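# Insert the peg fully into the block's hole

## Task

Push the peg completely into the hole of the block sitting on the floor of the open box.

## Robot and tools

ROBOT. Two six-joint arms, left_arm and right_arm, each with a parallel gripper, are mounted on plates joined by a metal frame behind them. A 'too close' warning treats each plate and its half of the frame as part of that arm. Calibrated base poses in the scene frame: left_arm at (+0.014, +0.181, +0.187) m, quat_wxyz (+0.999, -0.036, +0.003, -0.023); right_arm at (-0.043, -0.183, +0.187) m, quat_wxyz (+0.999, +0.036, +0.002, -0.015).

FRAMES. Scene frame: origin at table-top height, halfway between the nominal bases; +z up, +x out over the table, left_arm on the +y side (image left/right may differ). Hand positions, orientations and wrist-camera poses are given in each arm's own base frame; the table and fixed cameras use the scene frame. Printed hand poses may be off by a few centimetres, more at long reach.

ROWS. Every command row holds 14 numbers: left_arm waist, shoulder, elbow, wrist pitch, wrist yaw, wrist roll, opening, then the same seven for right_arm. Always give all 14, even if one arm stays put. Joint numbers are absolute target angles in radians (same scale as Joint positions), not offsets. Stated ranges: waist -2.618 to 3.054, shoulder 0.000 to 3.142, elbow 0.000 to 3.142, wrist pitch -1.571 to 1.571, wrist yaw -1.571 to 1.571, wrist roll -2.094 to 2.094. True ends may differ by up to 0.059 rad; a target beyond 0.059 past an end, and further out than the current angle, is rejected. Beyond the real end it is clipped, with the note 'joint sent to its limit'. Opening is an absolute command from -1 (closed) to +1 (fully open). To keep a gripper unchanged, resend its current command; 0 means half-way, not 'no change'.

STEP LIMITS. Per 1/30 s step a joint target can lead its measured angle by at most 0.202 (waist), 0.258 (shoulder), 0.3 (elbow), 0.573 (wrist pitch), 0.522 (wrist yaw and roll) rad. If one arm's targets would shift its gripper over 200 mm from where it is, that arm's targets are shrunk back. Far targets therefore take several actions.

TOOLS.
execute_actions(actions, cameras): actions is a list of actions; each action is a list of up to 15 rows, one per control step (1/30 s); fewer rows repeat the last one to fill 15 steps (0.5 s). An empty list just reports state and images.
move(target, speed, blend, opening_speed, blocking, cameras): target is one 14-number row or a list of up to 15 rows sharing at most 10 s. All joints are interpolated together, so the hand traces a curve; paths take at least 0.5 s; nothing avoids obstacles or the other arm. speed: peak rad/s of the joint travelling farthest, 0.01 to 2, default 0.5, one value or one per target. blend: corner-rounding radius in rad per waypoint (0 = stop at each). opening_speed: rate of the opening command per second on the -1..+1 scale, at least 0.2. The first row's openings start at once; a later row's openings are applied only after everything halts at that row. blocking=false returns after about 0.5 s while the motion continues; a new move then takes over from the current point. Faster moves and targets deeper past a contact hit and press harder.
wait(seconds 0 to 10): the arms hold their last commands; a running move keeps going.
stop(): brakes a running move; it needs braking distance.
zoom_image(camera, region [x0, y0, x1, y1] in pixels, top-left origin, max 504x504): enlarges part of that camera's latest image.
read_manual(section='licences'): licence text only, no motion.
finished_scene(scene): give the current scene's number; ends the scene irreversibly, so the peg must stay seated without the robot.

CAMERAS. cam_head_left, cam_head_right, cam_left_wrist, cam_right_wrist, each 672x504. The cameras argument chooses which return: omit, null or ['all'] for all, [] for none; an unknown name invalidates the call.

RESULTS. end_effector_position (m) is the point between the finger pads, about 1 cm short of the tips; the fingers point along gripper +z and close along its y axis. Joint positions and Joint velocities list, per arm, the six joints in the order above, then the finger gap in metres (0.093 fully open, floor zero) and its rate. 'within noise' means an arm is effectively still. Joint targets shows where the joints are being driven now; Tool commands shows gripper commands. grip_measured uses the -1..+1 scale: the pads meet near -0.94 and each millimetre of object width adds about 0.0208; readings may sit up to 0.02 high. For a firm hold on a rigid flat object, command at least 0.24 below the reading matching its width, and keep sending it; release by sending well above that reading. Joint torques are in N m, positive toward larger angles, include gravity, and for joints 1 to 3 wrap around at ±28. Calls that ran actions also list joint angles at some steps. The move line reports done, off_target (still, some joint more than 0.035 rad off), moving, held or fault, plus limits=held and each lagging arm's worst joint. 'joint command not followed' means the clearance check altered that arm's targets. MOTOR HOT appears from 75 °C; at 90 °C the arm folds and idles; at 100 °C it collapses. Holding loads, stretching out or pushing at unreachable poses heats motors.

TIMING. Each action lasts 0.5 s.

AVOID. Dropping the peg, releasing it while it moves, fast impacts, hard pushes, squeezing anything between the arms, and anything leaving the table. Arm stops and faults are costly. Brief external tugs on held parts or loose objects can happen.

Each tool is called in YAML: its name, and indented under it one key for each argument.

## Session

execute_actions:
  actions: []

zoom_image:
  camera: "cam_head_left"
  region: [250, 230, 530, 440]

Scene clock: 0.00 s.
left_arm: end_effector_position=(+0.3400, -0.2780, +0.1688) grip_measured=+1.000 end_effector_quat_wxyz=(+0.310, +0.045, +0.940, -0.139) | right_arm: end_effector_position=(+0.3865, -0.1437, +0.0769) grip_measured=+1.000 end_effector_quat_wxyz=(+0.535, +0.066, +0.842, +0.023)
Joint positions: left_arm=[-0.754 1.637 1.314 -0.576 -0.181 -0.596 0.093] | right_arm=[-0.533 1.662 0.552 0.617 -0.446 -0.106 0.093]
Joint velocities: within noise
Joint torques (N m): no reading
Heat: left arm: 30 °C; right arm: 30 °C.
Joint targets: left_arm=[-0.754 1.629 1.324 -0.576 -0.180 -0.596] | right_arm=[-0.533 1.651 0.562 0.627 -0.446 -0.106]
Tool commands: left_gripper/opening=+1.0 right_gripper/opening=+1.0

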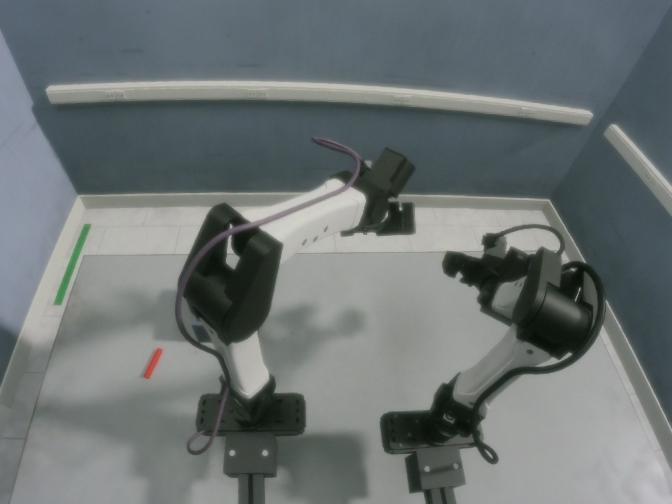

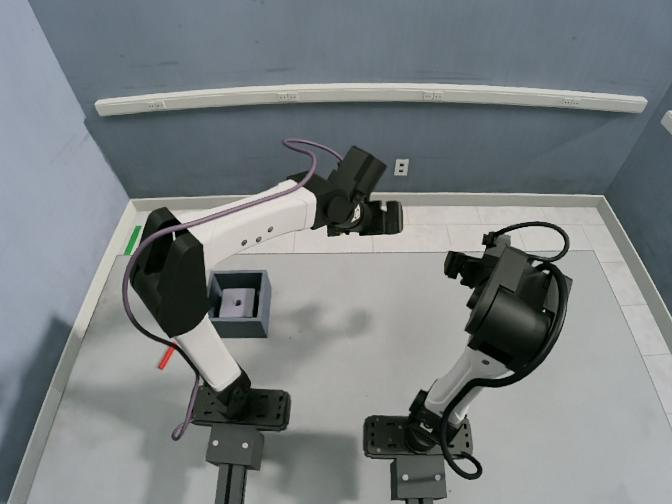

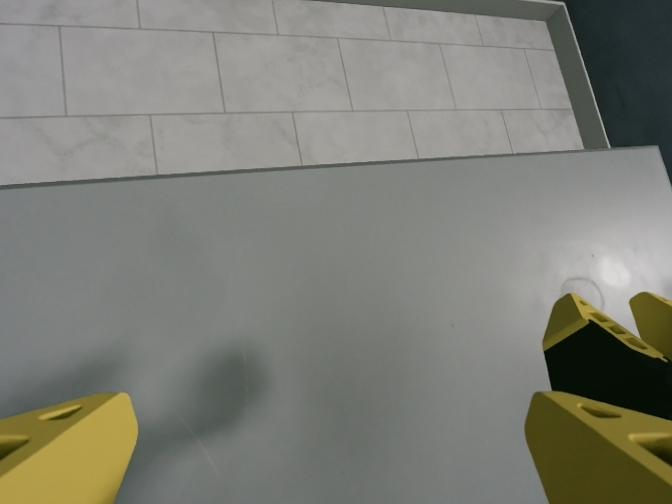

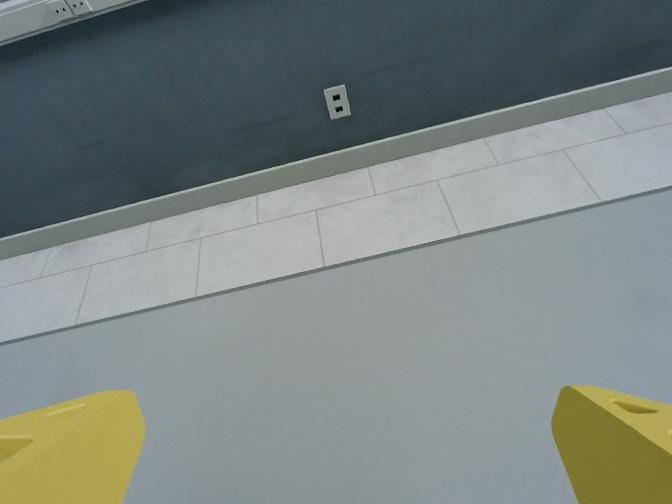

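Scaled by 1.800.

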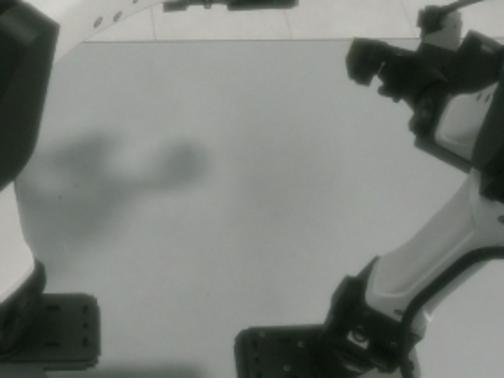

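move:
  target: [0.983,1.94,1.042,-0.608,-0.035,1.455,1,-0.533,1.651,0.562,0.627,-0.446,-0.106,1]
  speed: 0.9
  cameras: ["cam_left_wrist","cam_head_left"]

Scene clock: 26.40 s.
left_arm: end_effector_position=(+0.1813, +0.2857, -0.0286) grip_measured=+1.000 end_effector_quat_wxyz=(-0.002, +0.227, +0.972, +0.053) | right_arm: end_effector_position=(+0.3865, -0.1437, +0.0769) grip_measured=+1.000 end_effector_quat_wxyz=(+0.535, +0.066, +0.842, +0.023)
Joint positions: left_arm=[0.985 1.922 1.051 -0.601 -0.042 1.445 0.093] | right_arm=[-0.533 1.662 0.552 0.617 -0.446 -0.106 0.093]
Joint velocities: within noise
Joint torques (N m): left_arm=[0.02 -5.42 3.82 0.23 0.12 0.05] | right_arm=[0.46 -7.16 7.34 1.84 -0.14 0.05]
Heat: left arm: 32 °C; right arm: 32 °C.
Joint targets: left_arm=[0.983 1.940 1.042 -0.608 -0.035 1.455] | right_arm=[-0.533 1.651 0.562 0.627 -0.446 -0.106]
move: done
Images, in order (width x height): cam_head_left 672x504, cam_left_wrist 672x504.

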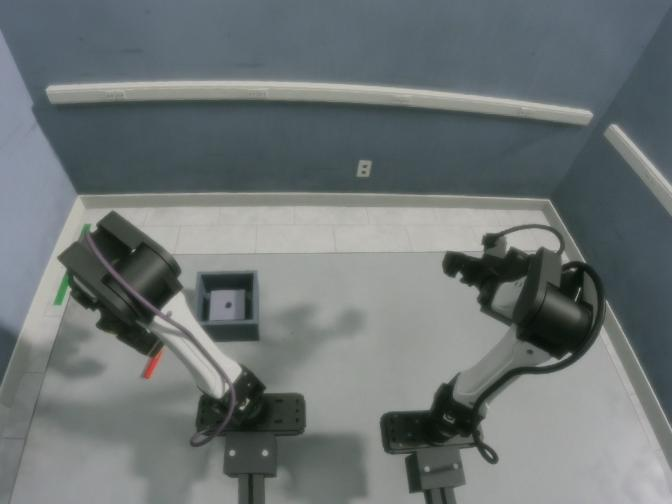

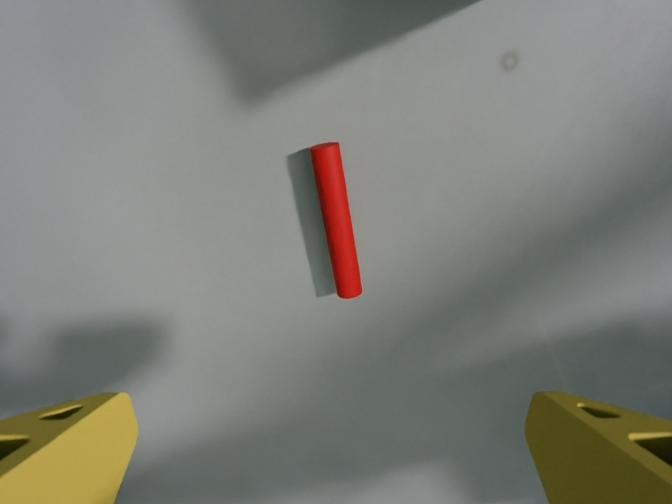

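move:
  target: [1.003,2.273,1.057,-0.322,-0.029,1.324,1,-0.533,1.651,0.562,0.627,-0.446,-0.106,1]
  speed: 0.4
  cameras: ["cam_left_wrist"]

Scene clock: 45.33 s.
left_arm: end_effector_position=(+0.1791, +0.2873, -0.1319) grip_measured=+1.000 end_effector_quat_wxyz=(-0.010, +0.168, +0.986, +0.022) | right_arm: end_effector_position=(+0.3865, -0.1437, +0.0769) grip_measured=+1.000 end_effector_quat_wxyz=(+0.535, +0.066, +0.842, +0.023)
Joint positions: left_arm=[0.996 2.257 1.051 -0.332 -0.036 1.334 0.093] | right_arm=[-0.533 1.662 0.552 0.617 -0.446 -0.106 0.093]
Joint velocities: within noise
Joint torques (N m): left_arm=[0.64 -6.42 3.54 0.32 0.11 -0.14] | right_arm=[0.42 -7.16 7.36 1.82 -0.1 0.02]
Heat: left arm: 33 °C; right arm: 33 °C.
Joint targets: left_arm=[1.003 2.273 1.057 -0.322 -0.029 1.324] | right_arm=[-0.533 1.651 0.562 0.627 -0.446 -0.106]
move: done
Images, in order (width x height): cam_left_wrist 672x504.

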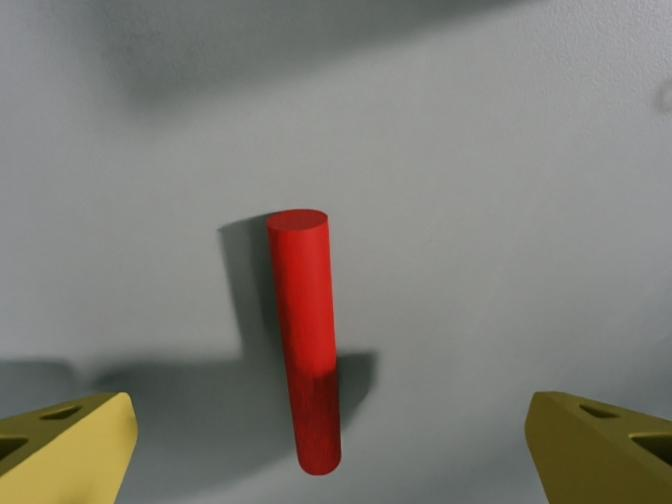

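move:
  target: [1.005,2.330,1.057,-0.234,-0.029,1.284,1,-0.533,1.651,0.562,0.627,-0.446,-0.106,1]
  speed: 0.2
  cameras: ["cam_left_wrist"]

Scene clock: 55.27 s.
left_arm: end_effector_position=(+0.1834, +0.2939, -0.1480) grip_measured=+1.000 end_effector_quat_wxyz=(-0.002, +0.148, +0.988, +0.038) | right_arm: end_effector_position=(+0.3865, -0.1437, +0.0769) grip_measured=+1.000 end_effector_quat_wxyz=(+0.535, +0.066, +0.842, +0.023)
Joint positions: left_arm=[0.996 2.31 1.051 -0.244 -0.036 1.294 0.093] | right_arm=[-0.533 1.662 0.552 0.617 -0.446 -0.106 0.093]
Joint velocities: within noise
Joint torques (N m): left_arm=[0.79 -6.26 3.3 0.35 0.12 -0.17] | right_arm=[0.47 -7.16 7.28 1.81 -0.15 0.06]
Heat: left arm: 34 °C; right arm: 33 °C.
Joint targets: left_arm=[1.005 2.330 1.057 -0.234 -0.029 1.284] | right_arm=[-0.533 1.651 0.562 0.627 -0.446 -0.106]
move: done
Images, in order (width x height): cam_left_wrist 672x504.

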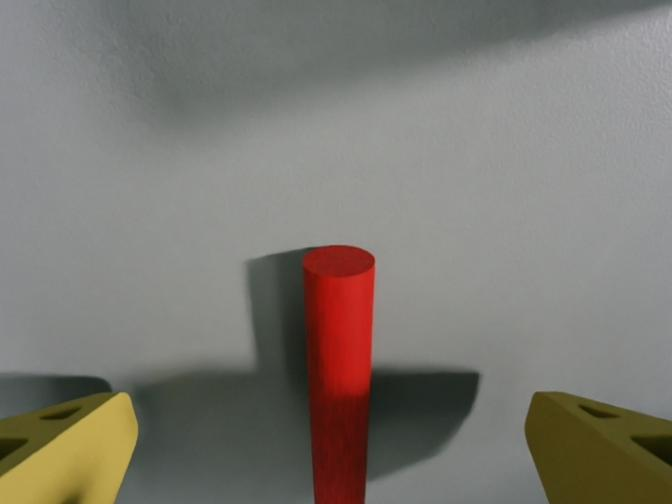

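move:
  target:
    - [1.005,2.342,1.057,-0.224,-0.029,1.284,1,-0.533,1.651,0.562,0.627,-0.446,-0.106,1]
    - [1.005,2.342,1.057,-0.224,-0.029,1.284,-0.97,-0.533,1.651,0.562,0.627,-0.446,-0.106,1]
  speed: 0.1
  opening_speed: 1.2
  cameras: ["cam_left_wrist"]

Scene clock: 62.57 s.
left_arm: end_effector_position=(+0.1832, +0.2936, -0.1514) grip_measured=-0.807 end_effector_quat_wxyz=(-0.002, +0.148, +0.988, +0.038) | right_arm: end_effector_position=(+0.3865, -0.1437, +0.0769) grip_measured=+1.000 end_effector_quat_wxyz=(+0.535, +0.066, +0.842, +0.023)
Joint positions: left_arm=[0.996 2.321 1.051 -0.234 -0.035 1.293 0.006] | right_arm=[-0.533 1.662 0.552 0.617 -0.446 -0.106 0.093]
Joint velocities: within noise
Joint torques (N m): left_arm=[0.77 -6.2 3.26 0.35 0.11 -0.14] | right_arm=[0.57 -7.31 7.35 1.8 -0.12 0.04]
Heat: left arm: 34 °C; right arm: 33 °C.
Joint targets: left_arm=[1.005 2.342 1.057 -0.224 -0.029 1.284] | right_arm=[-0.533 1.651 0.562 0.627 -0.446 -0.106]
move: done
Images, in order (width x height): cam_left_wrist 672x504.

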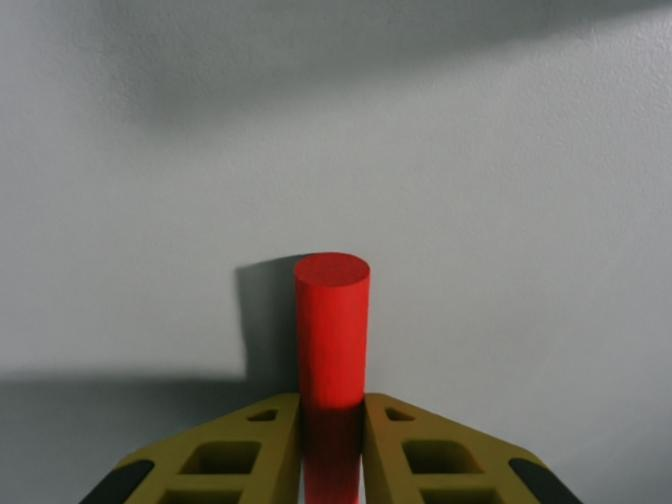

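move:
  target:
    - [0.99,2.15,1.05,-0.42,-0.035,1.284,-0.97,-0.533,1.651,0.562,0.627,-0.446,-0.106,1]
    - [1.0,1.94,1.04,-0.608,0.1,1.3,-0.97,-0.533,1.651,0.562,0.627,-0.446,-0.106,1]
    - [1.753,2.317,0.589,0.157,1.57,1.641,-0.97,-0.533,1.651,0.562,0.627,-0.446,-0.106,1]
    - [1.753,2.55,0.66,0.32,1.57,1.641,-0.97,-0.533,1.651,0.562,0.627,-0.446,-0.106,1]
    - [1.753,2.772,0.777,0.424,1.57,1.641,-0.97,-0.533,1.651,0.562,0.627,-0.446,-0.106,1]
  speed: [0.3,0.6,0.8,0.4,0.3]
  blend: 0.05
  cameras: ["cam_left_wrist","cam_head_right"]

Scene clock: 82.90 s.
left_arm: end_effector_position=(+0.1266, +0.2468, -0.1108) grip_measured=-0.823 end_effector_quat_wxyz=(+0.699, -0.042, +0.709, +0.083) | right_arm: end_effector_position=(+0.3865, -0.1437, +0.0769) grip_measured=+1.000 end_effector_quat_wxyz=(+0.535, +0.066, +0.842, +0.023)
Joint positions: left_arm=[1.749 2.756 0.769 0.413 1.563 1.632 0.006] | right_arm=[-0.533 1.662 0.552 0.617 -0.446 -0.106 0.093]
Joint velocities: within noise
Joint torques (N m): left_arm=[0.85 -4.77 -0.69 0.29 0.84 0.02] | right_arm=[0.36 -7.2 7.27 1.85 -0.11 0.03]
Heat: left arm: 34 °C; right arm: 34 °C.
Joint targets: left_arm=[1.753 2.772 0.777 0.424 1.570 1.641] | right_arm=[-0.533 1.651 0.562 0.627 -0.446 -0.106]
move: done
Images, in order (width x height): cam_head_right 672x504, cam_left_wrist 672x504.

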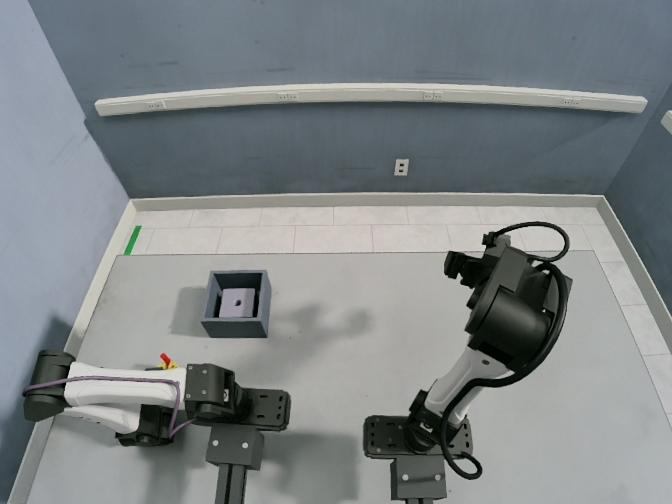

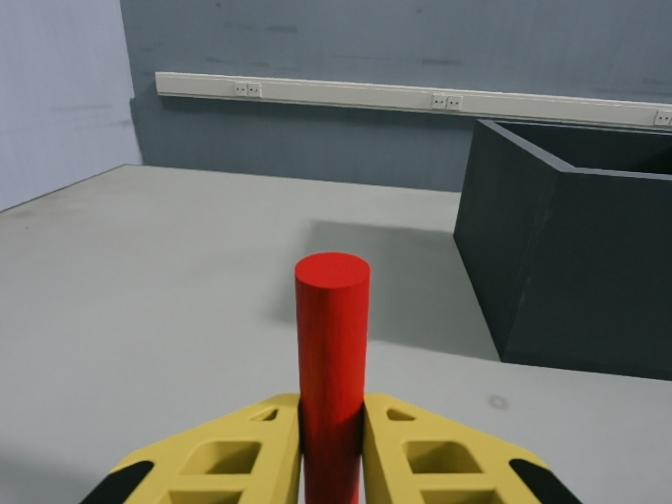

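move:
  target: [1.753,2.806,0.811,0.424,1.57,1.641,-0.97,-0.533,1.651,0.562,0.627,-0.446,-0.106,1]
  speed: 0.1
  cameras: []

move:
  target: [1.753,2.816,0.821,0.424,1.57,1.641,-0.97,-0.533,1.651,0.562,0.627,-0.446,-0.106,1]
  speed: 0.1
  cameras: []

move:
  target: [1.753,2.826,0.831,0.424,1.57,1.641,-0.97,-0.533,1.651,0.562,0.627,-0.446,-0.106,1]
  speed: 0.1
  cameras: ["cam_left_wrist"]

Scene clock: 89.13 s.
left_arm: end_effector_position=(+0.1259, +0.2508, -0.1189) grip_measured=-0.823 end_effector_quat_wxyz=(+0.699, -0.041, +0.709, +0.085) | right_arm: end_effector_position=(+0.3865, -0.1437, +0.0769) grip_measured=+1.000 end_effector_quat_wxyz=(+0.535, +0.066, +0.842, +0.023)
Joint positions: left_arm=[1.749 2.788 0.804 0.414 1.563 1.632 0.006] | right_arm=[-0.533 1.662 0.552 0.617 -0.446 -0.106 0.093]
Joint velocities: within noise
Joint torques (N m): left_arm=[0.84 -4.74 -0.79 0.27 0.83 0.03] | right_arm=[0.55 -7.12 7.32 1.85 -0.14 0.05]
Heat: left arm: 34 °C; right arm: 34 °C.
Joint targets: left_arm=[1.753 2.806 0.811 0.424 1.570 1.641] | right_arm=[-0.533 1.651 0.562 0.627 -0.446 -0.106]
move: done
No camera images: "cameras" was empty.

Scene clock: 89.83 s.
left_arm: end_effector_position=(+0.1257, +0.2517, -0.1213) grip_measured=-0.823 end_effector_quat_wxyz=(+0.699, -0.041, +0.709, +0.085) | right_arm: end_effector_position=(+0.3865, -0.1437, +0.0769) grip_measured=+1.000 end_effector_quat_wxyz=(+0.535, +0.066, +0.842, +0.023)
Joint positions: left_arm=[1.749 2.798 0.814 0.415 1.563 1.632 0.006] | right_arm=[-0.533 1.662 0.552 0.617 -0.446 -0.106 0.093]
Joint velocities: within noise
Joint torques (N m): left_arm=[0.84 -4.79 -0.79 0.26 0.84 0.04] | right_arm=[0.49 -7.16 7.24 1.84 -0.13 0.02]
Heat: left arm: 34 °C; right arm: 34 °C.
Joint targets: left_arm=[1.753 2.816 0.821 0.424 1.570 1.641] | right_arm=[-0.533 1.651 0.562 0.627 -0.446 -0.106]
move: done
No camera images: "cameras" was empty.

Scene clock: 90.53 s.
left_arm: end_effector_position=(+0.1256, +0.2526, -0.1238) grip_measured=-0.823 end_effector_quat_wxyz=(+0.699, -0.041, +0.709, +0.085) | right_arm: end_effector_position=(+0.3865, -0.1437, +0.0769) grip_measured=+1.000 end_effector_quat_wxyz=(+0.535, +0.066, +0.842, +0.023)
Joint positions: left_arm=[1.749 2.808 0.824 0.416 1.563 1.632 0.006] | right_arm=[-0.533 1.662 0.552 0.617 -0.446 -0.106 0.093]
Joint velocities: within noise
Joint torques (N m): left_arm=[0.87 -4.83 -0.8 0.25 0.85 0.04] | right_arm=[0.49 -7.16 7.23 1.8 -0.12 0.03]
Heat: left arm: 34 °C; right arm: 34 °C.
Joint targets: left_arm=[1.753 2.826 0.831 0.424 1.570 1.641] | right_arm=[-0.533 1.651 0.562 0.627 -0.446 -0.106]
move: done
Images, in order (width x height): cam_left_wrist 672x504.

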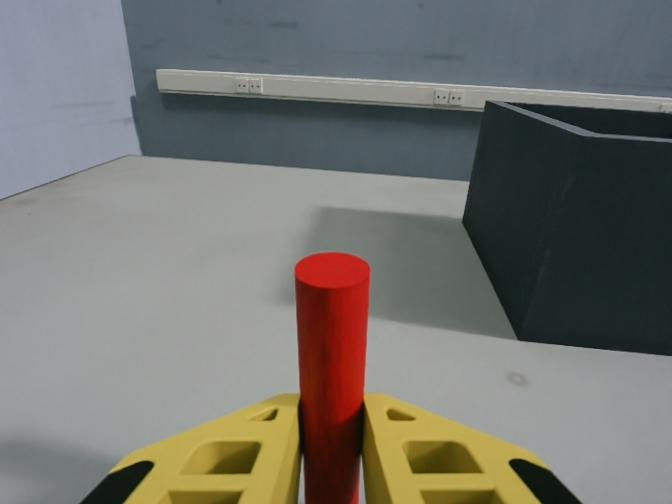

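move:
  target: [1.753,2.834,0.839,0.424,1.57,1.641,-0.97,-0.533,1.651,0.562,0.627,-0.446,-0.106,1]
  speed: 0.1
  cameras: []

move:
  target: [1.753,2.842,0.847,0.424,1.57,1.641,-0.97,-0.533,1.651,0.562,0.627,-0.446,-0.106,1]
  speed: 0.1
  cameras: []

move:
  target: [1.753,2.850,0.855,0.424,1.57,1.641,-0.97,-0.533,1.651,0.562,0.627,-0.446,-0.106,1]
  speed: 0.1
  cameras: []

Scene clock: 96.13 s.
left_arm: end_effector_position=(+0.1255, +0.2533, -0.1257) grip_measured=-0.823 end_effector_quat_wxyz=(+0.699, -0.041, +0.709, +0.085) | right_arm: end_effector_position=(+0.3865, -0.1437, +0.0769) grip_measured=+1.000 end_effector_quat_wxyz=(+0.535, +0.066, +0.842, +0.023)
Joint positions: left_arm=[1.749 2.816 0.832 0.416 1.564 1.632 0.006] | right_arm=[-0.533 1.662 0.552 0.617 -0.446 -0.106 0.093]
Joint velocities: within noise
Joint torques (N m): left_arm=[0.84 -4.83 -0.83 0.26 0.84 0.05] | right_arm=[0.42 -7.24 7.31 1.86 -0.13 0.04]
Heat: left arm: 34 °C; right arm: 34 °C.
Joint targets: left_arm=[1.753 2.834 0.839 0.424 1.570 1.641] | right_arm=[-0.533 1.651 0.562 0.627 -0.446 -0.106]
move: done
No camera images: "cameras" was empty.

Scene clock: 96.83 s.
left_arm: end_effector_position=(+0.1253, +0.2540, -0.1277) grip_measured=-0.823 end_effector_quat_wxyz=(+0.699, -0.041, +0.709, +0.085) | right_arm: end_effector_position=(+0.3865, -0.1437, +0.0769) grip_measured=+1.000 end_effector_quat_wxyz=(+0.535, +0.066, +0.842, +0.023)
Joint positions: left_arm=[1.749 2.824 0.84 0.416 1.564 1.632 0.006] | right_arm=[-0.533 1.662 0.552 0.617 -0.446 -0.106 0.093]
Joint velocities: within noise
Joint torques (N m): left_arm=[0.84 -4.89 -0.88 0.25 0.84 0.04] | right_arm=[0.39 -7.32 7.31 1.83 -0.11 0.02]
Heat: left arm: 34 °C; right arm: 34 °C.
Joint targets: left_arm=[1.753 2.842 0.847 0.424 1.570 1.641] | right_arm=[-0.533 1.651 0.562 0.627 -0.446 -0.106]
move: done
No camera images: "cameras" was empty.

Scene clock: 97.53 s.
left_arm: end_effector_position=(+0.1251, +0.2551, -0.1282) grip_measured=-0.823 end_effector_quat_wxyz=(+0.702, -0.039, +0.706, +0.086) | right_arm: end_effector_position=(+0.3865, -0.1437, +0.0769) grip_measured=+1.000 end_effector_quat_wxyz=(+0.535, +0.066, +0.842, +0.023)
Joint positions: left_arm=[1.749 2.83 0.848 0.416 1.57 1.632 0.006] | right_arm=[-0.533 1.662 0.552 0.617 -0.446 -0.106 0.093]
Joint velocities: within noise
Joint torques (N m): left_arm=[0.88 -4.71 -0.83 0.25 0.74 0.03] | right_arm=[0.49 -7.32 7.27 1.84 -0.13 0.01]
Heat: left arm: 34 °C; right arm: 34 °C.
Joint targets: left_arm=[1.753 2.850 0.855 0.424 1.570 1.641] | right_arm=[-0.533 1.651 0.562 0.627 -0.446 -0.106]
move: done
No camera images: "cameras" was empty.

move:
  target:
    - [1.753,2.846,0.852,0.424,1.57,1.641,0.3,-0.533,1.651,0.562,0.627,-0.446,-0.106,1]
    - [1.753,2.772,0.777,0.424,1.57,1.641,0.3,-0.533,1.651,0.562,0.627,-0.446,-0.106,1]
    - [1.753,2.55,0.66,0.32,1.57,1.641,0.3,-0.533,1.651,0.562,0.627,-0.446,-0.106,1]
    - [1.753,2.28,0.589,0.157,1.57,1.641,0.3,-0.533,1.651,0.562,0.627,-0.446,-0.106,1]
  speed: [0.15,0.2,0.4,0.5]
  blend: 0.03
  opening_speed: 0.7
  cameras: ["cam_left_wrist","cam_head_right"]

Scene clock: 107.03 s.
left_arm: end_effector_position=(+0.1260, +0.2505, -0.0163) grip_measured=+0.298 end_effector_quat_wxyz=(+0.701, -0.033, +0.706, +0.093) | right_arm: end_effector_position=(+0.3865, -0.1437, +0.0769) grip_measured=+1.000 end_effector_quat_wxyz=(+0.535, +0.066, +0.842, +0.023)
Joint positions: left_arm=[1.749 2.309 0.596 0.167 1.571 1.632 0.06] | right_arm=[-0.533 1.662 0.552 0.617 -0.446 -0.106 0.093]
Joint velocities: within noise
Joint torques (N m): left_arm=[0.81 -8.13 -0.42 0.11 0.75 0.03] | right_arm=[0.47 -7.19 7.27 1.84 -0.12 0.05]
Heat: left arm: 34 °C; right arm: 34 °C.
Joint targets: left_arm=[1.753 2.280 0.589 0.157 1.570 1.641] | right_arm=[-0.533 1.651 0.562 0.627 -0.446 -0.106]
move: done; blend cut to 0 rad at target 1
Images, in order (width x height): cam_head_right 672x504, cam_left_wrist 672x504.

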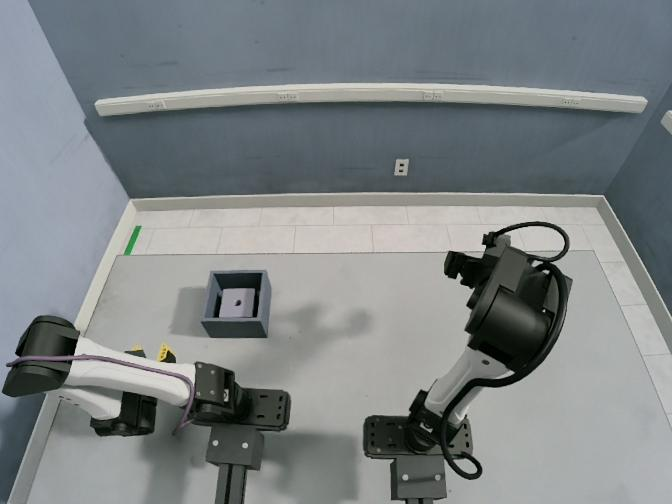

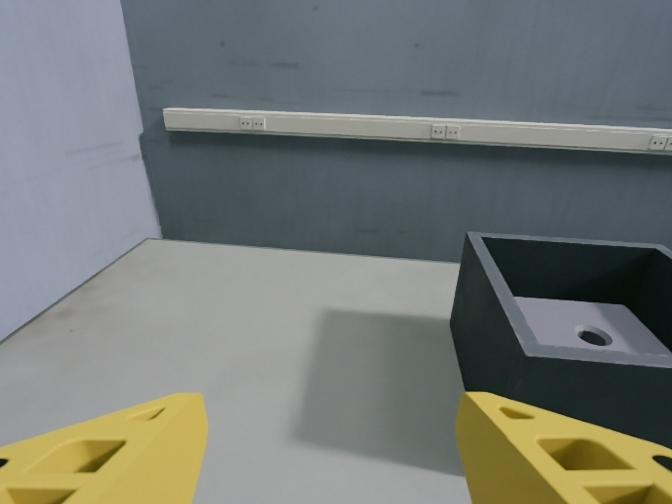

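move:
  target: [1.085,1.678,0.859,-0.686,-0.03,0,1,-0.533,1.651,0.562,0.627,-0.446,-0.106,1]
  speed: 0.8
  cameras: ["cam_left_wrist","cam_head_right"]

Scene clock: 120.17 s.
left_arm: end_effector_position=(+0.1204, +0.2380, -0.0150) grip_measured=+1.000 end_effector_quat_wxyz=(+0.007, -0.514, +0.858, +0.016) | right_arm: end_effector_position=(+0.3865, -0.1437, +0.0769) grip_measured=+1.000 end_effector_quat_wxyz=(+0.535, +0.066, +0.842, +0.023)
Joint positions: left_arm=[1.09 1.705 0.838 -0.675 -0.021 0.01 0.093] | right_arm=[-0.533 1.662 0.552 0.617 -0.446 -0.106 0.093]
Joint velocities: within noise
Joint torques (N m): left_arm=[-0.16 -7.41 6.23 0.09 -0.14 -0.16] | right_arm=[0.51 -7.24 7.39 1.84 -0.15 0.02]
Heat: left arm: 35 °C; right arm: 34 °C.
Joint targets: left_arm=[1.085 1.678 0.859 -0.686 -0.030 0.000] | right_arm=[-0.533 1.651 0.562 0.627 -0.446 -0.106]
move: done
Images, in order (width x height): cam_head_right 672x504, cam_left_wrist 672x504.

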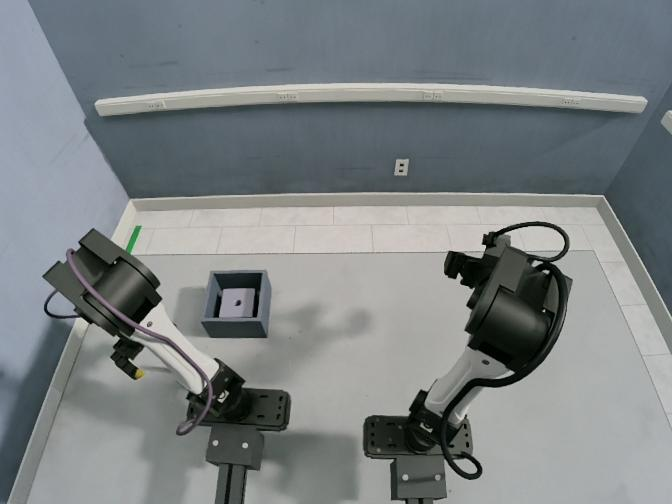

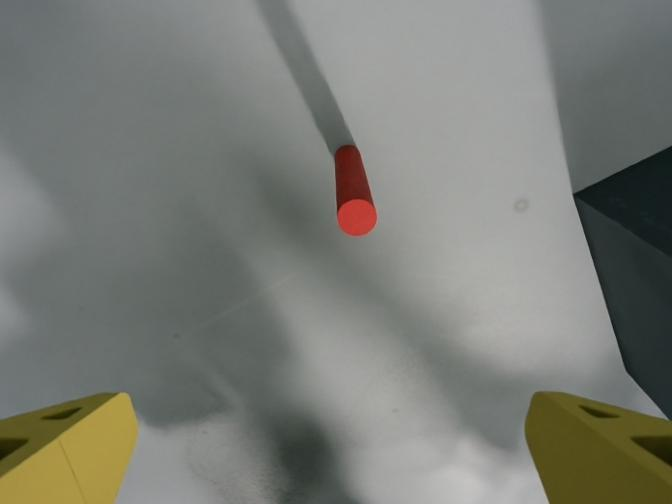

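move:
  target: [1.059,2.038,0.799,-0.282,-0.037,0,1,-0.533,1.651,0.562,0.627,-0.446,-0.106,1]
  speed: 0.3
  cameras: ["cam_left_wrist"]

Scene clock: 135.87 s.
left_arm: end_effector_position=(+0.1370, +0.2580, -0.0995) grip_measured=+1.000 end_effector_quat_wxyz=(+0.020, -0.504, +0.863, +0.029) | right_arm: end_effector_position=(+0.3865, -0.1437, +0.0769) grip_measured=+1.000 end_effector_quat_wxyz=(+0.535, +0.066, +0.842, +0.023)
Joint positions: left_arm=[1.066 2.022 0.806 -0.291 -0.028 0.009 0.093] | right_arm=[-0.533 1.662 0.552 0.617 -0.446 -0.106 0.093]
Joint velocities: within noise
Joint torques (N m): left_arm=[-0.46 -4.93 2.43 0.41 -0.13 -0.14] | right_arm=[0.51 -7.34 7.28 1.83 -0.14 0.04]
Heat: left arm: 35 °C; right arm: 34 °C.
Joint targets: left_arm=[1.059 2.038 0.799 -0.282 -0.037 0.000] | right_arm=[-0.533 1.651 0.562 0.627 -0.446 -0.106]
move: done
Images, in order (width x height): cam_left_wrist 672x504.

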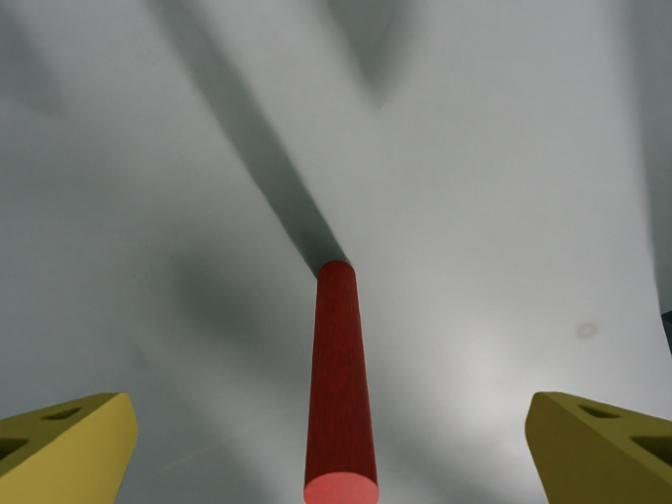

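move:
  target: [1.059,2.038,0.799,-0.282,-0.037,0,-0.97,-0.533,1.651,0.562,0.627,-0.446,-0.106,1]
  opening_speed: 1.2
  cameras: ["cam_left_wrist"]

Scene clock: 140.23 s.
left_arm: end_effector_position=(+0.1369, +0.2583, -0.0995) grip_measured=-0.803 end_effector_quat_wxyz=(+0.020, -0.504, +0.863, +0.029) | right_arm: end_effector_position=(+0.3865, -0.1437, +0.0769) grip_measured=+1.000 end_effector_quat_wxyz=(+0.535, +0.066, +0.842, +0.023)
Joint positions: left_arm=[1.066 2.022 0.806 -0.29 -0.03 0.009 0.007] | right_arm=[-0.533 1.662 0.552 0.617 -0.446 -0.106 0.093]
Joint velocities: within noise
Joint torques (N m): left_arm=[-0.43 -5.01 2.44 0.39 -0.11 -0.15] | right_arm=[0.49 -7.15 7.32 1.84 -0.12 0.04]
Heat: left arm: 35 °C; right arm: 34 °C.
Joint targets: left_arm=[1.059 2.038 0.799 -0.282 -0.037 0.000] | right_arm=[-0.533 1.651 0.562 0.627 -0.446 -0.106]
move: done
Images, in order (width x height): cam_left_wrist 672x504.

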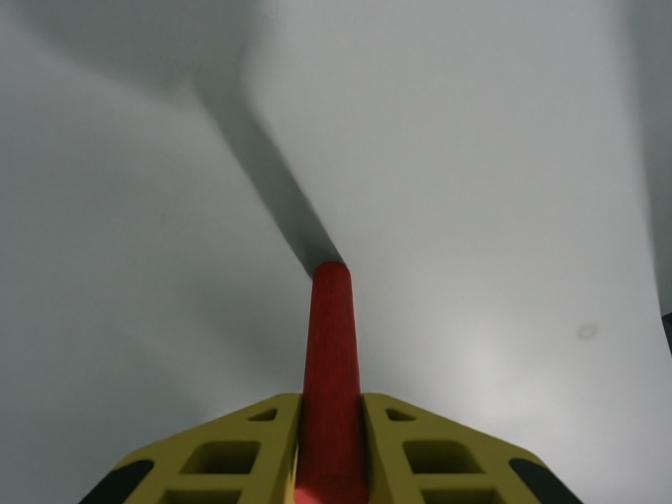

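move:
  target:
    - [1.06,1.85,0.80,-0.46,-0.035,0,-0.97,-0.533,1.651,0.562,0.627,-0.446,-0.106,1]
    - [1.0,1.66,1.03,-0.89,-0.035,0,-0.97,-0.533,1.651,0.562,0.627,-0.446,-0.106,1]
    - [0.123,1.93,1.38,-0.985,-0.075,0,-0.97,-0.533,1.651,0.562,0.627,-0.446,-0.106,1]
  speed: [0.25,0.6,0.7]
  blend: 0.06
  cameras: ["cam_left_wrist","cam_head_right"]

Scene clock: 157.77 s.
left_arm: end_effector_position=(+0.3528, +0.0540, +0.0417) grip_measured=-0.818 end_effector_quat_wxyz=(+0.017, -0.056, +0.998, +0.035) | right_arm: end_effector_position=(+0.3865, -0.1437, +0.0769) grip_measured=+1.000 end_effector_quat_wxyz=(+0.535, +0.066, +0.842, +0.023)
Joint positions: left_arm=[0.12 1.91 1.352 -0.974 -0.067 0.009 0.006] | right_arm=[-0.533 1.662 0.552 0.617 -0.446 -0.106 0.093]
Joint velocities: within noise
Joint torques (N m): left_arm=[-0.05 -5.71 7.97 0.24 -0.12 -0.14] | right_arm=[0.44 -7.25 7.32 1.84 -0.17 0.02]
Heat: left arm: 35 °C; right arm: 34 °C.
Joint targets: left_arm=[0.123 1.930 1.380 -0.985 -0.075 0.000] | right_arm=[-0.533 1.651 0.562 0.627 -0.446 -0.106]
move: done
Images, in order (width x height): cam_head_right 672x504, cam_left_wrist 672x504.

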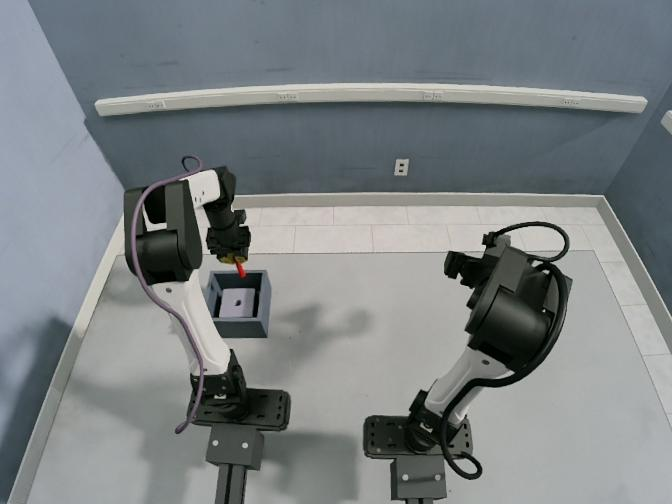

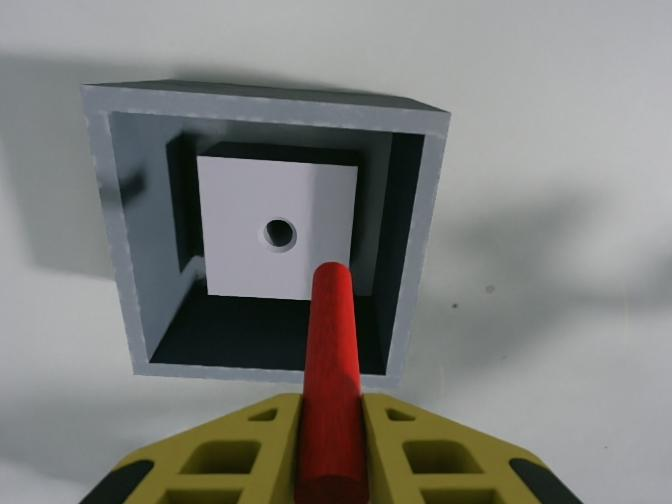

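move:
  target: [0.231,1.99,1.186,-0.764,-0.076,0,-0.97,-0.533,1.651,0.562,0.627,-0.446,-0.106,1]
  speed: 0.25
  cameras: ["cam_left_wrist"]

zoom_image:
  camera: "cam_left_wrist"
  region: [257, 200, 407, 310]

Scene clock: 180.57 s.
left_arm: end_effector_position=(+0.3333, +0.0884, -0.0148) grip_measured=-0.818 end_effector_quat_wxyz=(+0.006, -0.108, +0.993, +0.035) | right_arm: end_effector_position=(+0.3865, -0.1437, +0.0769) grip_measured=+1.000 end_effector_quat_wxyz=(+0.535, +0.066, +0.842, +0.023)
Joint positions: left_arm=[0.226 1.973 1.195 -0.773 -0.069 0.009 0.006] | right_arm=[-0.533 1.662 0.552 0.617 -0.446 -0.106 0.093]
Joint velocities: within noise
Joint torques (N m): left_arm=[0.2 -5.91 4.22 0.37 -0.11 -0.14] | right_arm=[0.54 -7.27 7.28 1.85 -0.15 0.03]
Heat: left arm: 35 °C; right arm: 34 °C.
Joint targets: left_arm=[0.231 1.990 1.186 -0.764 -0.076 0.000] | right_arm=[-0.533 1.651 0.562 0.627 -0.446 -0.106]
move: done
Images, in order (width x height): cam_left_wrist 672x504.

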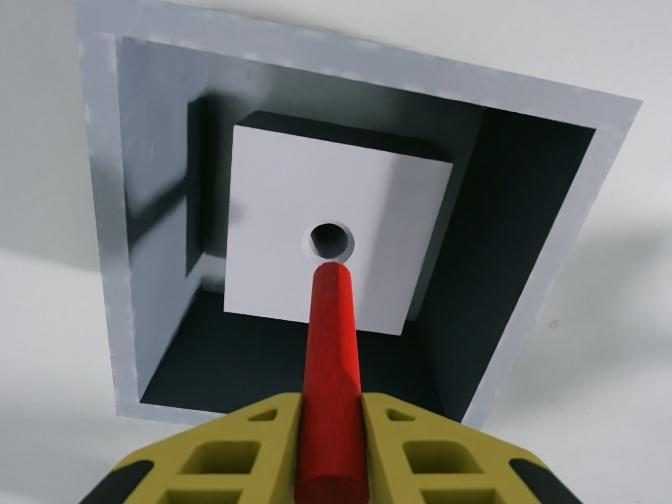

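Scaled by 3.360.

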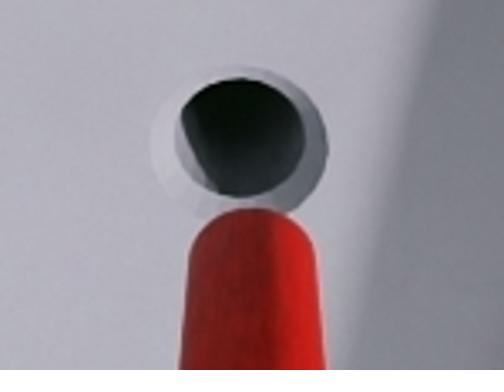

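move:
  target: [0.237,2.050,1.146,-0.664,-0.076,0,-0.97,-0.533,1.651,0.562,0.627,-0.446,-0.106,1]
  speed: 0.12
  cameras: ["cam_left_wrist"]

zoom_image:
  camera: "cam_left_wrist"
  region: [257, 210, 407, 320]

Scene clock: 192.77 s.
left_arm: end_effector_position=(+0.3341, +0.0899, -0.0415) grip_measured=-0.818 end_effector_quat_wxyz=(+0.007, -0.110, +0.993, +0.035) | right_arm: end_effector_position=(+0.3865, -0.1437, +0.0769) grip_measured=+1.000 end_effector_quat_wxyz=(+0.535, +0.066, +0.842, +0.023)
Joint positions: left_arm=[0.229 2.031 1.156 -0.673 -0.069 0.009 0.006] | right_arm=[-0.533 1.662 0.552 0.617 -0.446 -0.106 0.093]
Joint velocities: within noise
Joint torques (N m): left_arm=[0.35 -5.91 3.82 0.39 -0.11 -0.14] | right_arm=[0.54 -7.17 7.28 1.83 -0.13 0.04]
Heat: left arm: 35 °C; right arm: 34 °C.
Joint targets: left_arm=[0.237 2.050 1.146 -0.664 -0.076 0.000] | right_arm=[-0.533 1.651 0.562 0.627 -0.446 -0.106]
move: done
Images, in order (width x height): cam_left_wrist 672x504.

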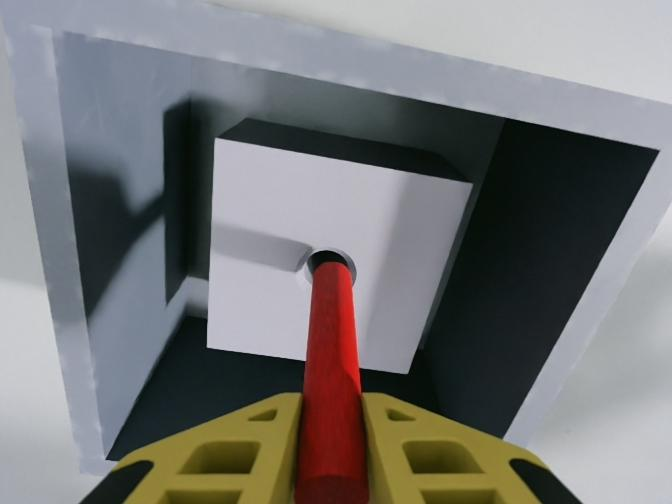

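Scaled by 3.360.

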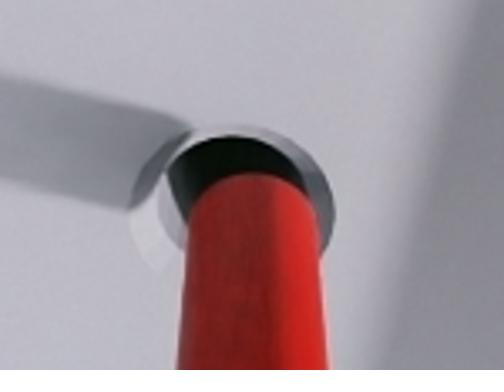

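move:
  target:
    - [0.2435,2.050,1.146,-0.664,-0.076,0,-0.97,-0.533,1.651,0.562,0.627,-0.446,-0.106,1]
    - [0.2435,2.080,1.134,-0.622,-0.076,0,-0.97,-0.533,1.651,0.562,0.627,-0.446,-0.106,1]
  speed: 0.06
  cameras: ["cam_left_wrist"]

zoom_image:
  camera: "cam_left_wrist"
  region: [257, 210, 407, 320]

Scene clock: 202.40 s.
left_arm: end_effector_position=(+0.3334, +0.0923, -0.0531) grip_measured=-0.818 end_effector_quat_wxyz=(+0.006, -0.114, +0.993, +0.035) | right_arm: end_effector_position=(+0.3865, -0.1437, +0.0769) grip_measured=+1.000 end_effector_quat_wxyz=(+0.535, +0.066, +0.842, +0.023)
Joint positions: left_arm=[0.237 2.06 1.144 -0.635 -0.069 0.009 0.006] | right_arm=[-0.533 1.662 0.552 0.617 -0.446 -0.106 0.093]
Joint velocities: within noise
Joint torques (N m): left_arm=[0.27 -5.91 3.64 0.44 -0.11 -0.13] | right_arm=[0.5 -7.21 7.25 1.83 -0.13 0.02]
Heat: left arm: 35 °C; right arm: 34 °C.
Joint targets: left_arm=[0.244 2.080 1.134 -0.622 -0.076 0.000] | right_arm=[-0.533 1.651 0.562 0.627 -0.446 -0.106]
move: done
Images, in order (width x height): cam_left_wrist 672x504.

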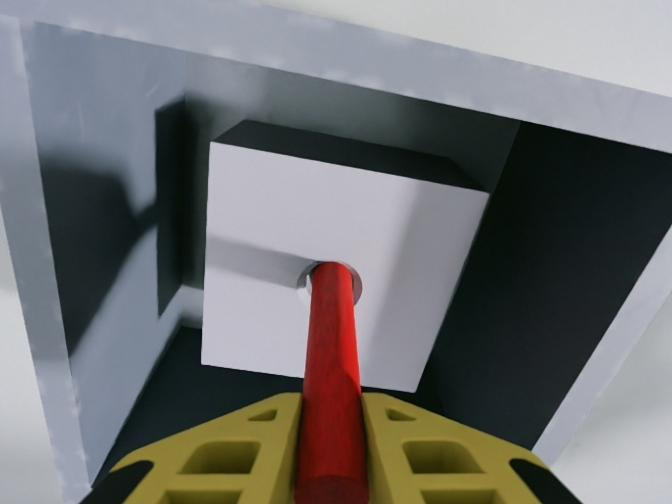

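Scaled by 3.360.

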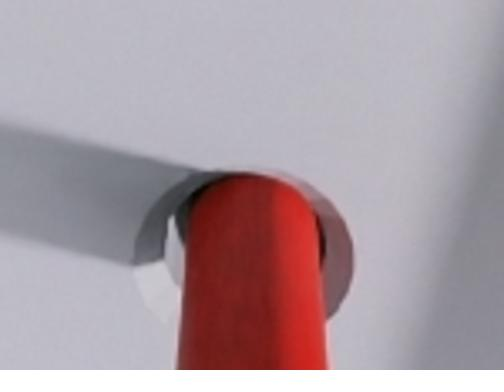

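move:
  target:
    - [0.248,2.080,1.134,-0.622,-0.076,0,-0.97,-0.533,1.651,0.562,0.627,-0.446,-0.106,1]
    - [0.248,2.113,1.1195,-0.573,-0.076,0,-0.97,-0.533,1.651,0.562,0.627,-0.446,-0.106,1]
  speed: 0.06
  cameras: ["cam_left_wrist"]

zoom_image:
  camera: "cam_left_wrist"
  region: [257, 220, 407, 330]

Scene clock: 211.37 s.
left_arm: end_effector_position=(+0.3325, +0.0933, -0.0667) grip_measured=-0.818 end_effector_quat_wxyz=(+0.005, -0.116, +0.993, +0.035) | right_arm: end_effector_position=(+0.3865, -0.1437, +0.0769) grip_measured=+1.000 end_effector_quat_wxyz=(+0.535, +0.066, +0.842, +0.023)
Joint positions: left_arm=[0.24 2.093 1.129 -0.588 -0.069 0.009 0.006] | right_arm=[-0.533 1.662 0.552 0.617 -0.446 -0.106 0.093]
Joint velocities: within noise
Joint torques (N m): left_arm=[0.34 -5.98 3.51 0.47 -0.11 -0.14] | right_arm=[0.5 -7.2 7.27 1.85 -0.13 0.05]
Heat: left arm: 35 °C; right arm: 35 °C.
Joint targets: left_arm=[0.248 2.113 1.119 -0.573 -0.076 0.000] | right_arm=[-0.533 1.651 0.562 0.627 -0.446 -0.106]
move: done
Images, in order (width x height): cam_left_wrist 672x504.

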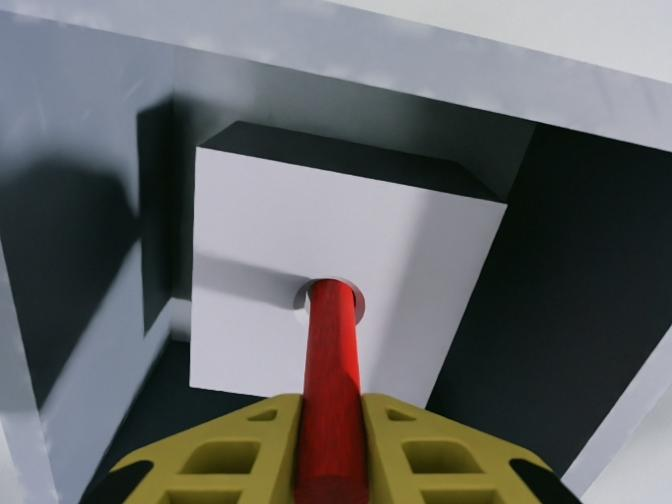

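Scaled by 3.360.

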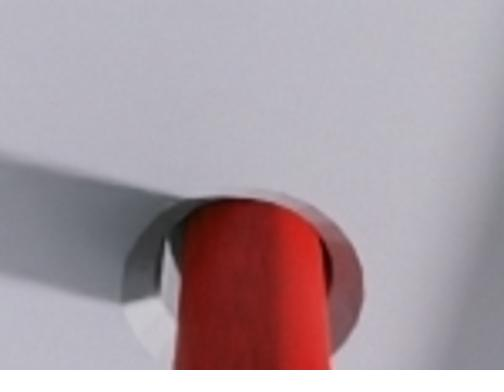

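move:
  target:
    - [0.2515,2.113,1.1195,-0.573,-0.076,0,-0.97,-0.533,1.651,0.562,0.627,-0.446,-0.106,1]
    - [0.254,2.151,1.104,-0.519,-0.076,0,-0.97,-0.533,1.651,0.562,0.627,-0.446,-0.106,1]
    - [0.2575,2.195,1.0956,-0.466,-0.076,0,-0.97,-0.533,1.651,0.562,0.627,-0.446,-0.106,1]
  speed: [0.06,0.08,0.08]
  blend: [0,0.015,0]
  cameras: ["cam_left_wrist"]

Scene clock: 227.07 s.
left_arm: end_effector_position=(+0.3324, +0.0967, -0.0973) grip_measured=-0.818 end_effector_quat_wxyz=(+0.007, -0.120, +0.992, +0.036) | right_arm: end_effector_position=(+0.3865, -0.1437, +0.0769) grip_measured=+1.000 end_effector_quat_wxyz=(+0.535, +0.066, +0.842, +0.023)
Joint positions: left_arm=[0.25 2.175 1.105 -0.477 -0.069 0.009 0.006] | right_arm=[-0.533 1.662 0.552 0.617 -0.446 -0.106 0.093]
Joint velocities: left_arm=[within noise] | right_arm=[0.007 0.002 -0.027 -0.154 0.022 -0.007 0]
Joint torques (N m): left_arm=[0.36 -6.15 3.11 0.42 -0.11 -0.14] | right_arm=[0.55 -7.25 7.27 1.82 -0.14 0.05]
Heat: left arm: 35 °C; right arm: 35 °C.
Joint targets: left_arm=[0.257 2.195 1.096 -0.466 -0.076 0.000] | right_arm=[-0.533 1.651 0.562 0.627 -0.446 -0.106]
move: done
Images, in order (width x height): cam_left_wrist 672x504.

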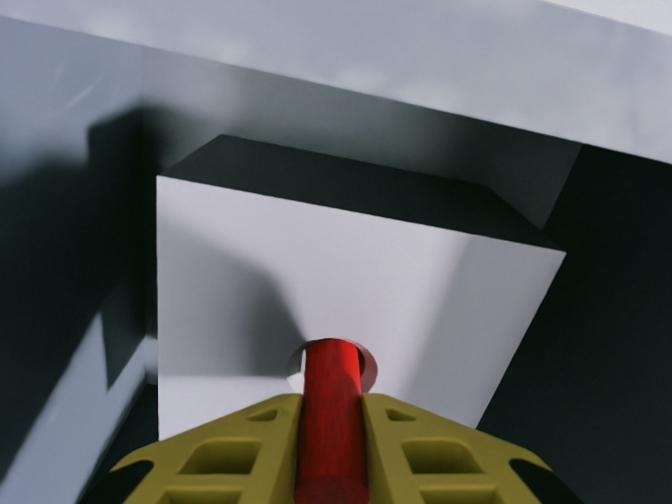

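move:
  target: [0.258,2.207,1.0937,-0.453,-0.076,0,-0.97,-0.533,1.651,0.562,0.627,-0.446,-0.106,1]
  speed: 0.06
  cameras: []

move:
  target: [0.259,2.218,1.0918,-0.440,-0.076,0,-0.97,-0.533,1.651,0.562,0.627,-0.446,-0.106,1]
  speed: 0.06
  cameras: []

move:
  target: [0.26,2.230,1.09,-0.427,-0.076,0,-0.97,-0.533,1.651,0.562,0.627,-0.446,-0.106,1]
  speed: 0.06
  cameras: ["cam_left_wrist"]

Scene clock: 235.10 s.
left_arm: end_effector_position=(+0.3326, +0.0967, -0.1010) grip_measured=-0.818 end_effector_quat_wxyz=(+0.007, -0.120, +0.992, +0.036) | right_arm: end_effector_position=(+0.3865, -0.1437, +0.0769) grip_measured=+1.000 end_effector_quat_wxyz=(+0.535, +0.066, +0.842, +0.023)
Joint positions: left_arm=[0.25 2.186 1.105 -0.466 -0.069 0.009 0.006] | right_arm=[-0.533 1.662 0.552 0.617 -0.446 -0.106 0.093]
Joint velocities: within noise
Joint torques (N m): left_arm=[0.38 -6.11 2.93 0.45 -0.11 -0.14] | right_arm=[0.47 -7.23 7.38 1.85 -0.12 0.02]
Heat: left arm: 35 °C; right arm: 35 °C.
Joint targets: left_arm=[0.258 2.207 1.094 -0.453 -0.076 0.000] | right_arm=[-0.533 1.651 0.562 0.627 -0.446 -0.106]
move: done
No camera images: "cameras" was empty.

Scene clock: 235.80 s.
left_arm: end_effector_position=(+0.3324, +0.0967, -0.1017) grip_measured=-0.818 end_effector_quat_wxyz=(+0.007, -0.120, +0.992, +0.036) | right_arm: end_effector_position=(+0.3865, -0.1437, +0.0769) grip_measured=+1.000 end_effector_quat_wxyz=(+0.535, +0.066, +0.842, +0.023)
Joint positions: left_arm=[0.25 2.189 1.105 -0.465 -0.069 0.009 0.006] | right_arm=[-0.533 1.662 0.552 0.617 -0.446 -0.106 0.093]
Joint velocities: left_arm=[0.012 -0.007 0.002 -0.007 -0.022 -0.154 0.001] | right_arm=[within noise]
Joint torques (N m): left_arm=[0.44 -5.45 2.74 0.57 -0.11 -0.14] | right_arm=[0.44 -7.17 7.43 1.84 -0.14 0.01]
Heat: left arm: 35 °C; right arm: 35 °C.
Joint targets: left_arm=[0.259 2.218 1.092 -0.440 -0.076 0.000] | right_arm=[-0.533 1.651 0.562 0.627 -0.446 -0.106]
move: done
No camera images: "cameras" was empty.

Scene clock: 236.50 s.
left_arm: end_effector_position=(+0.3323, +0.0966, -0.1021) grip_measured=-0.818 end_effector_quat_wxyz=(+0.006, -0.120, +0.992, +0.035) | right_arm: end_effector_position=(+0.3865, -0.1437, +0.0769) grip_measured=+1.000 end_effector_quat_wxyz=(+0.535, +0.066, +0.842, +0.023)
Joint positions: left_arm=[0.25 2.19 1.105 -0.464 -0.069 0.009 0.006] | right_arm=[-0.533 1.662 0.552 0.617 -0.446 -0.106 0.093]
Joint velocities: within noise
Joint torques (N m): left_arm=[0.53 -4.52 2.52 0.73 -0.11 -0.15] | right_arm=[0.53 -7.12 7.3 1.86 -0.17 0.07]
Heat: left arm: 35 °C; right arm: 35 °C.
Joint targets: left_arm=[0.260 2.230 1.090 -0.427 -0.076 0.000] | right_arm=[-0.533 1.651 0.562 0.627 -0.446 -0.106]
move: off_target (left_arm); left_arm: the shoulder is farthest, 0.040 rad from its target
Images, in order (width x height): cam_left_wrist 672x504.

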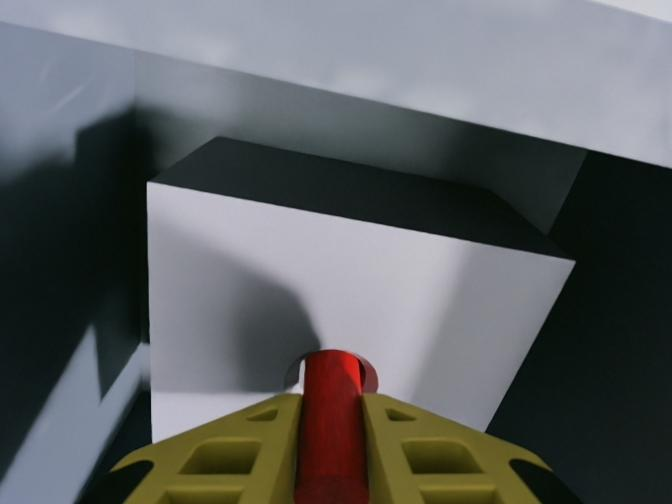

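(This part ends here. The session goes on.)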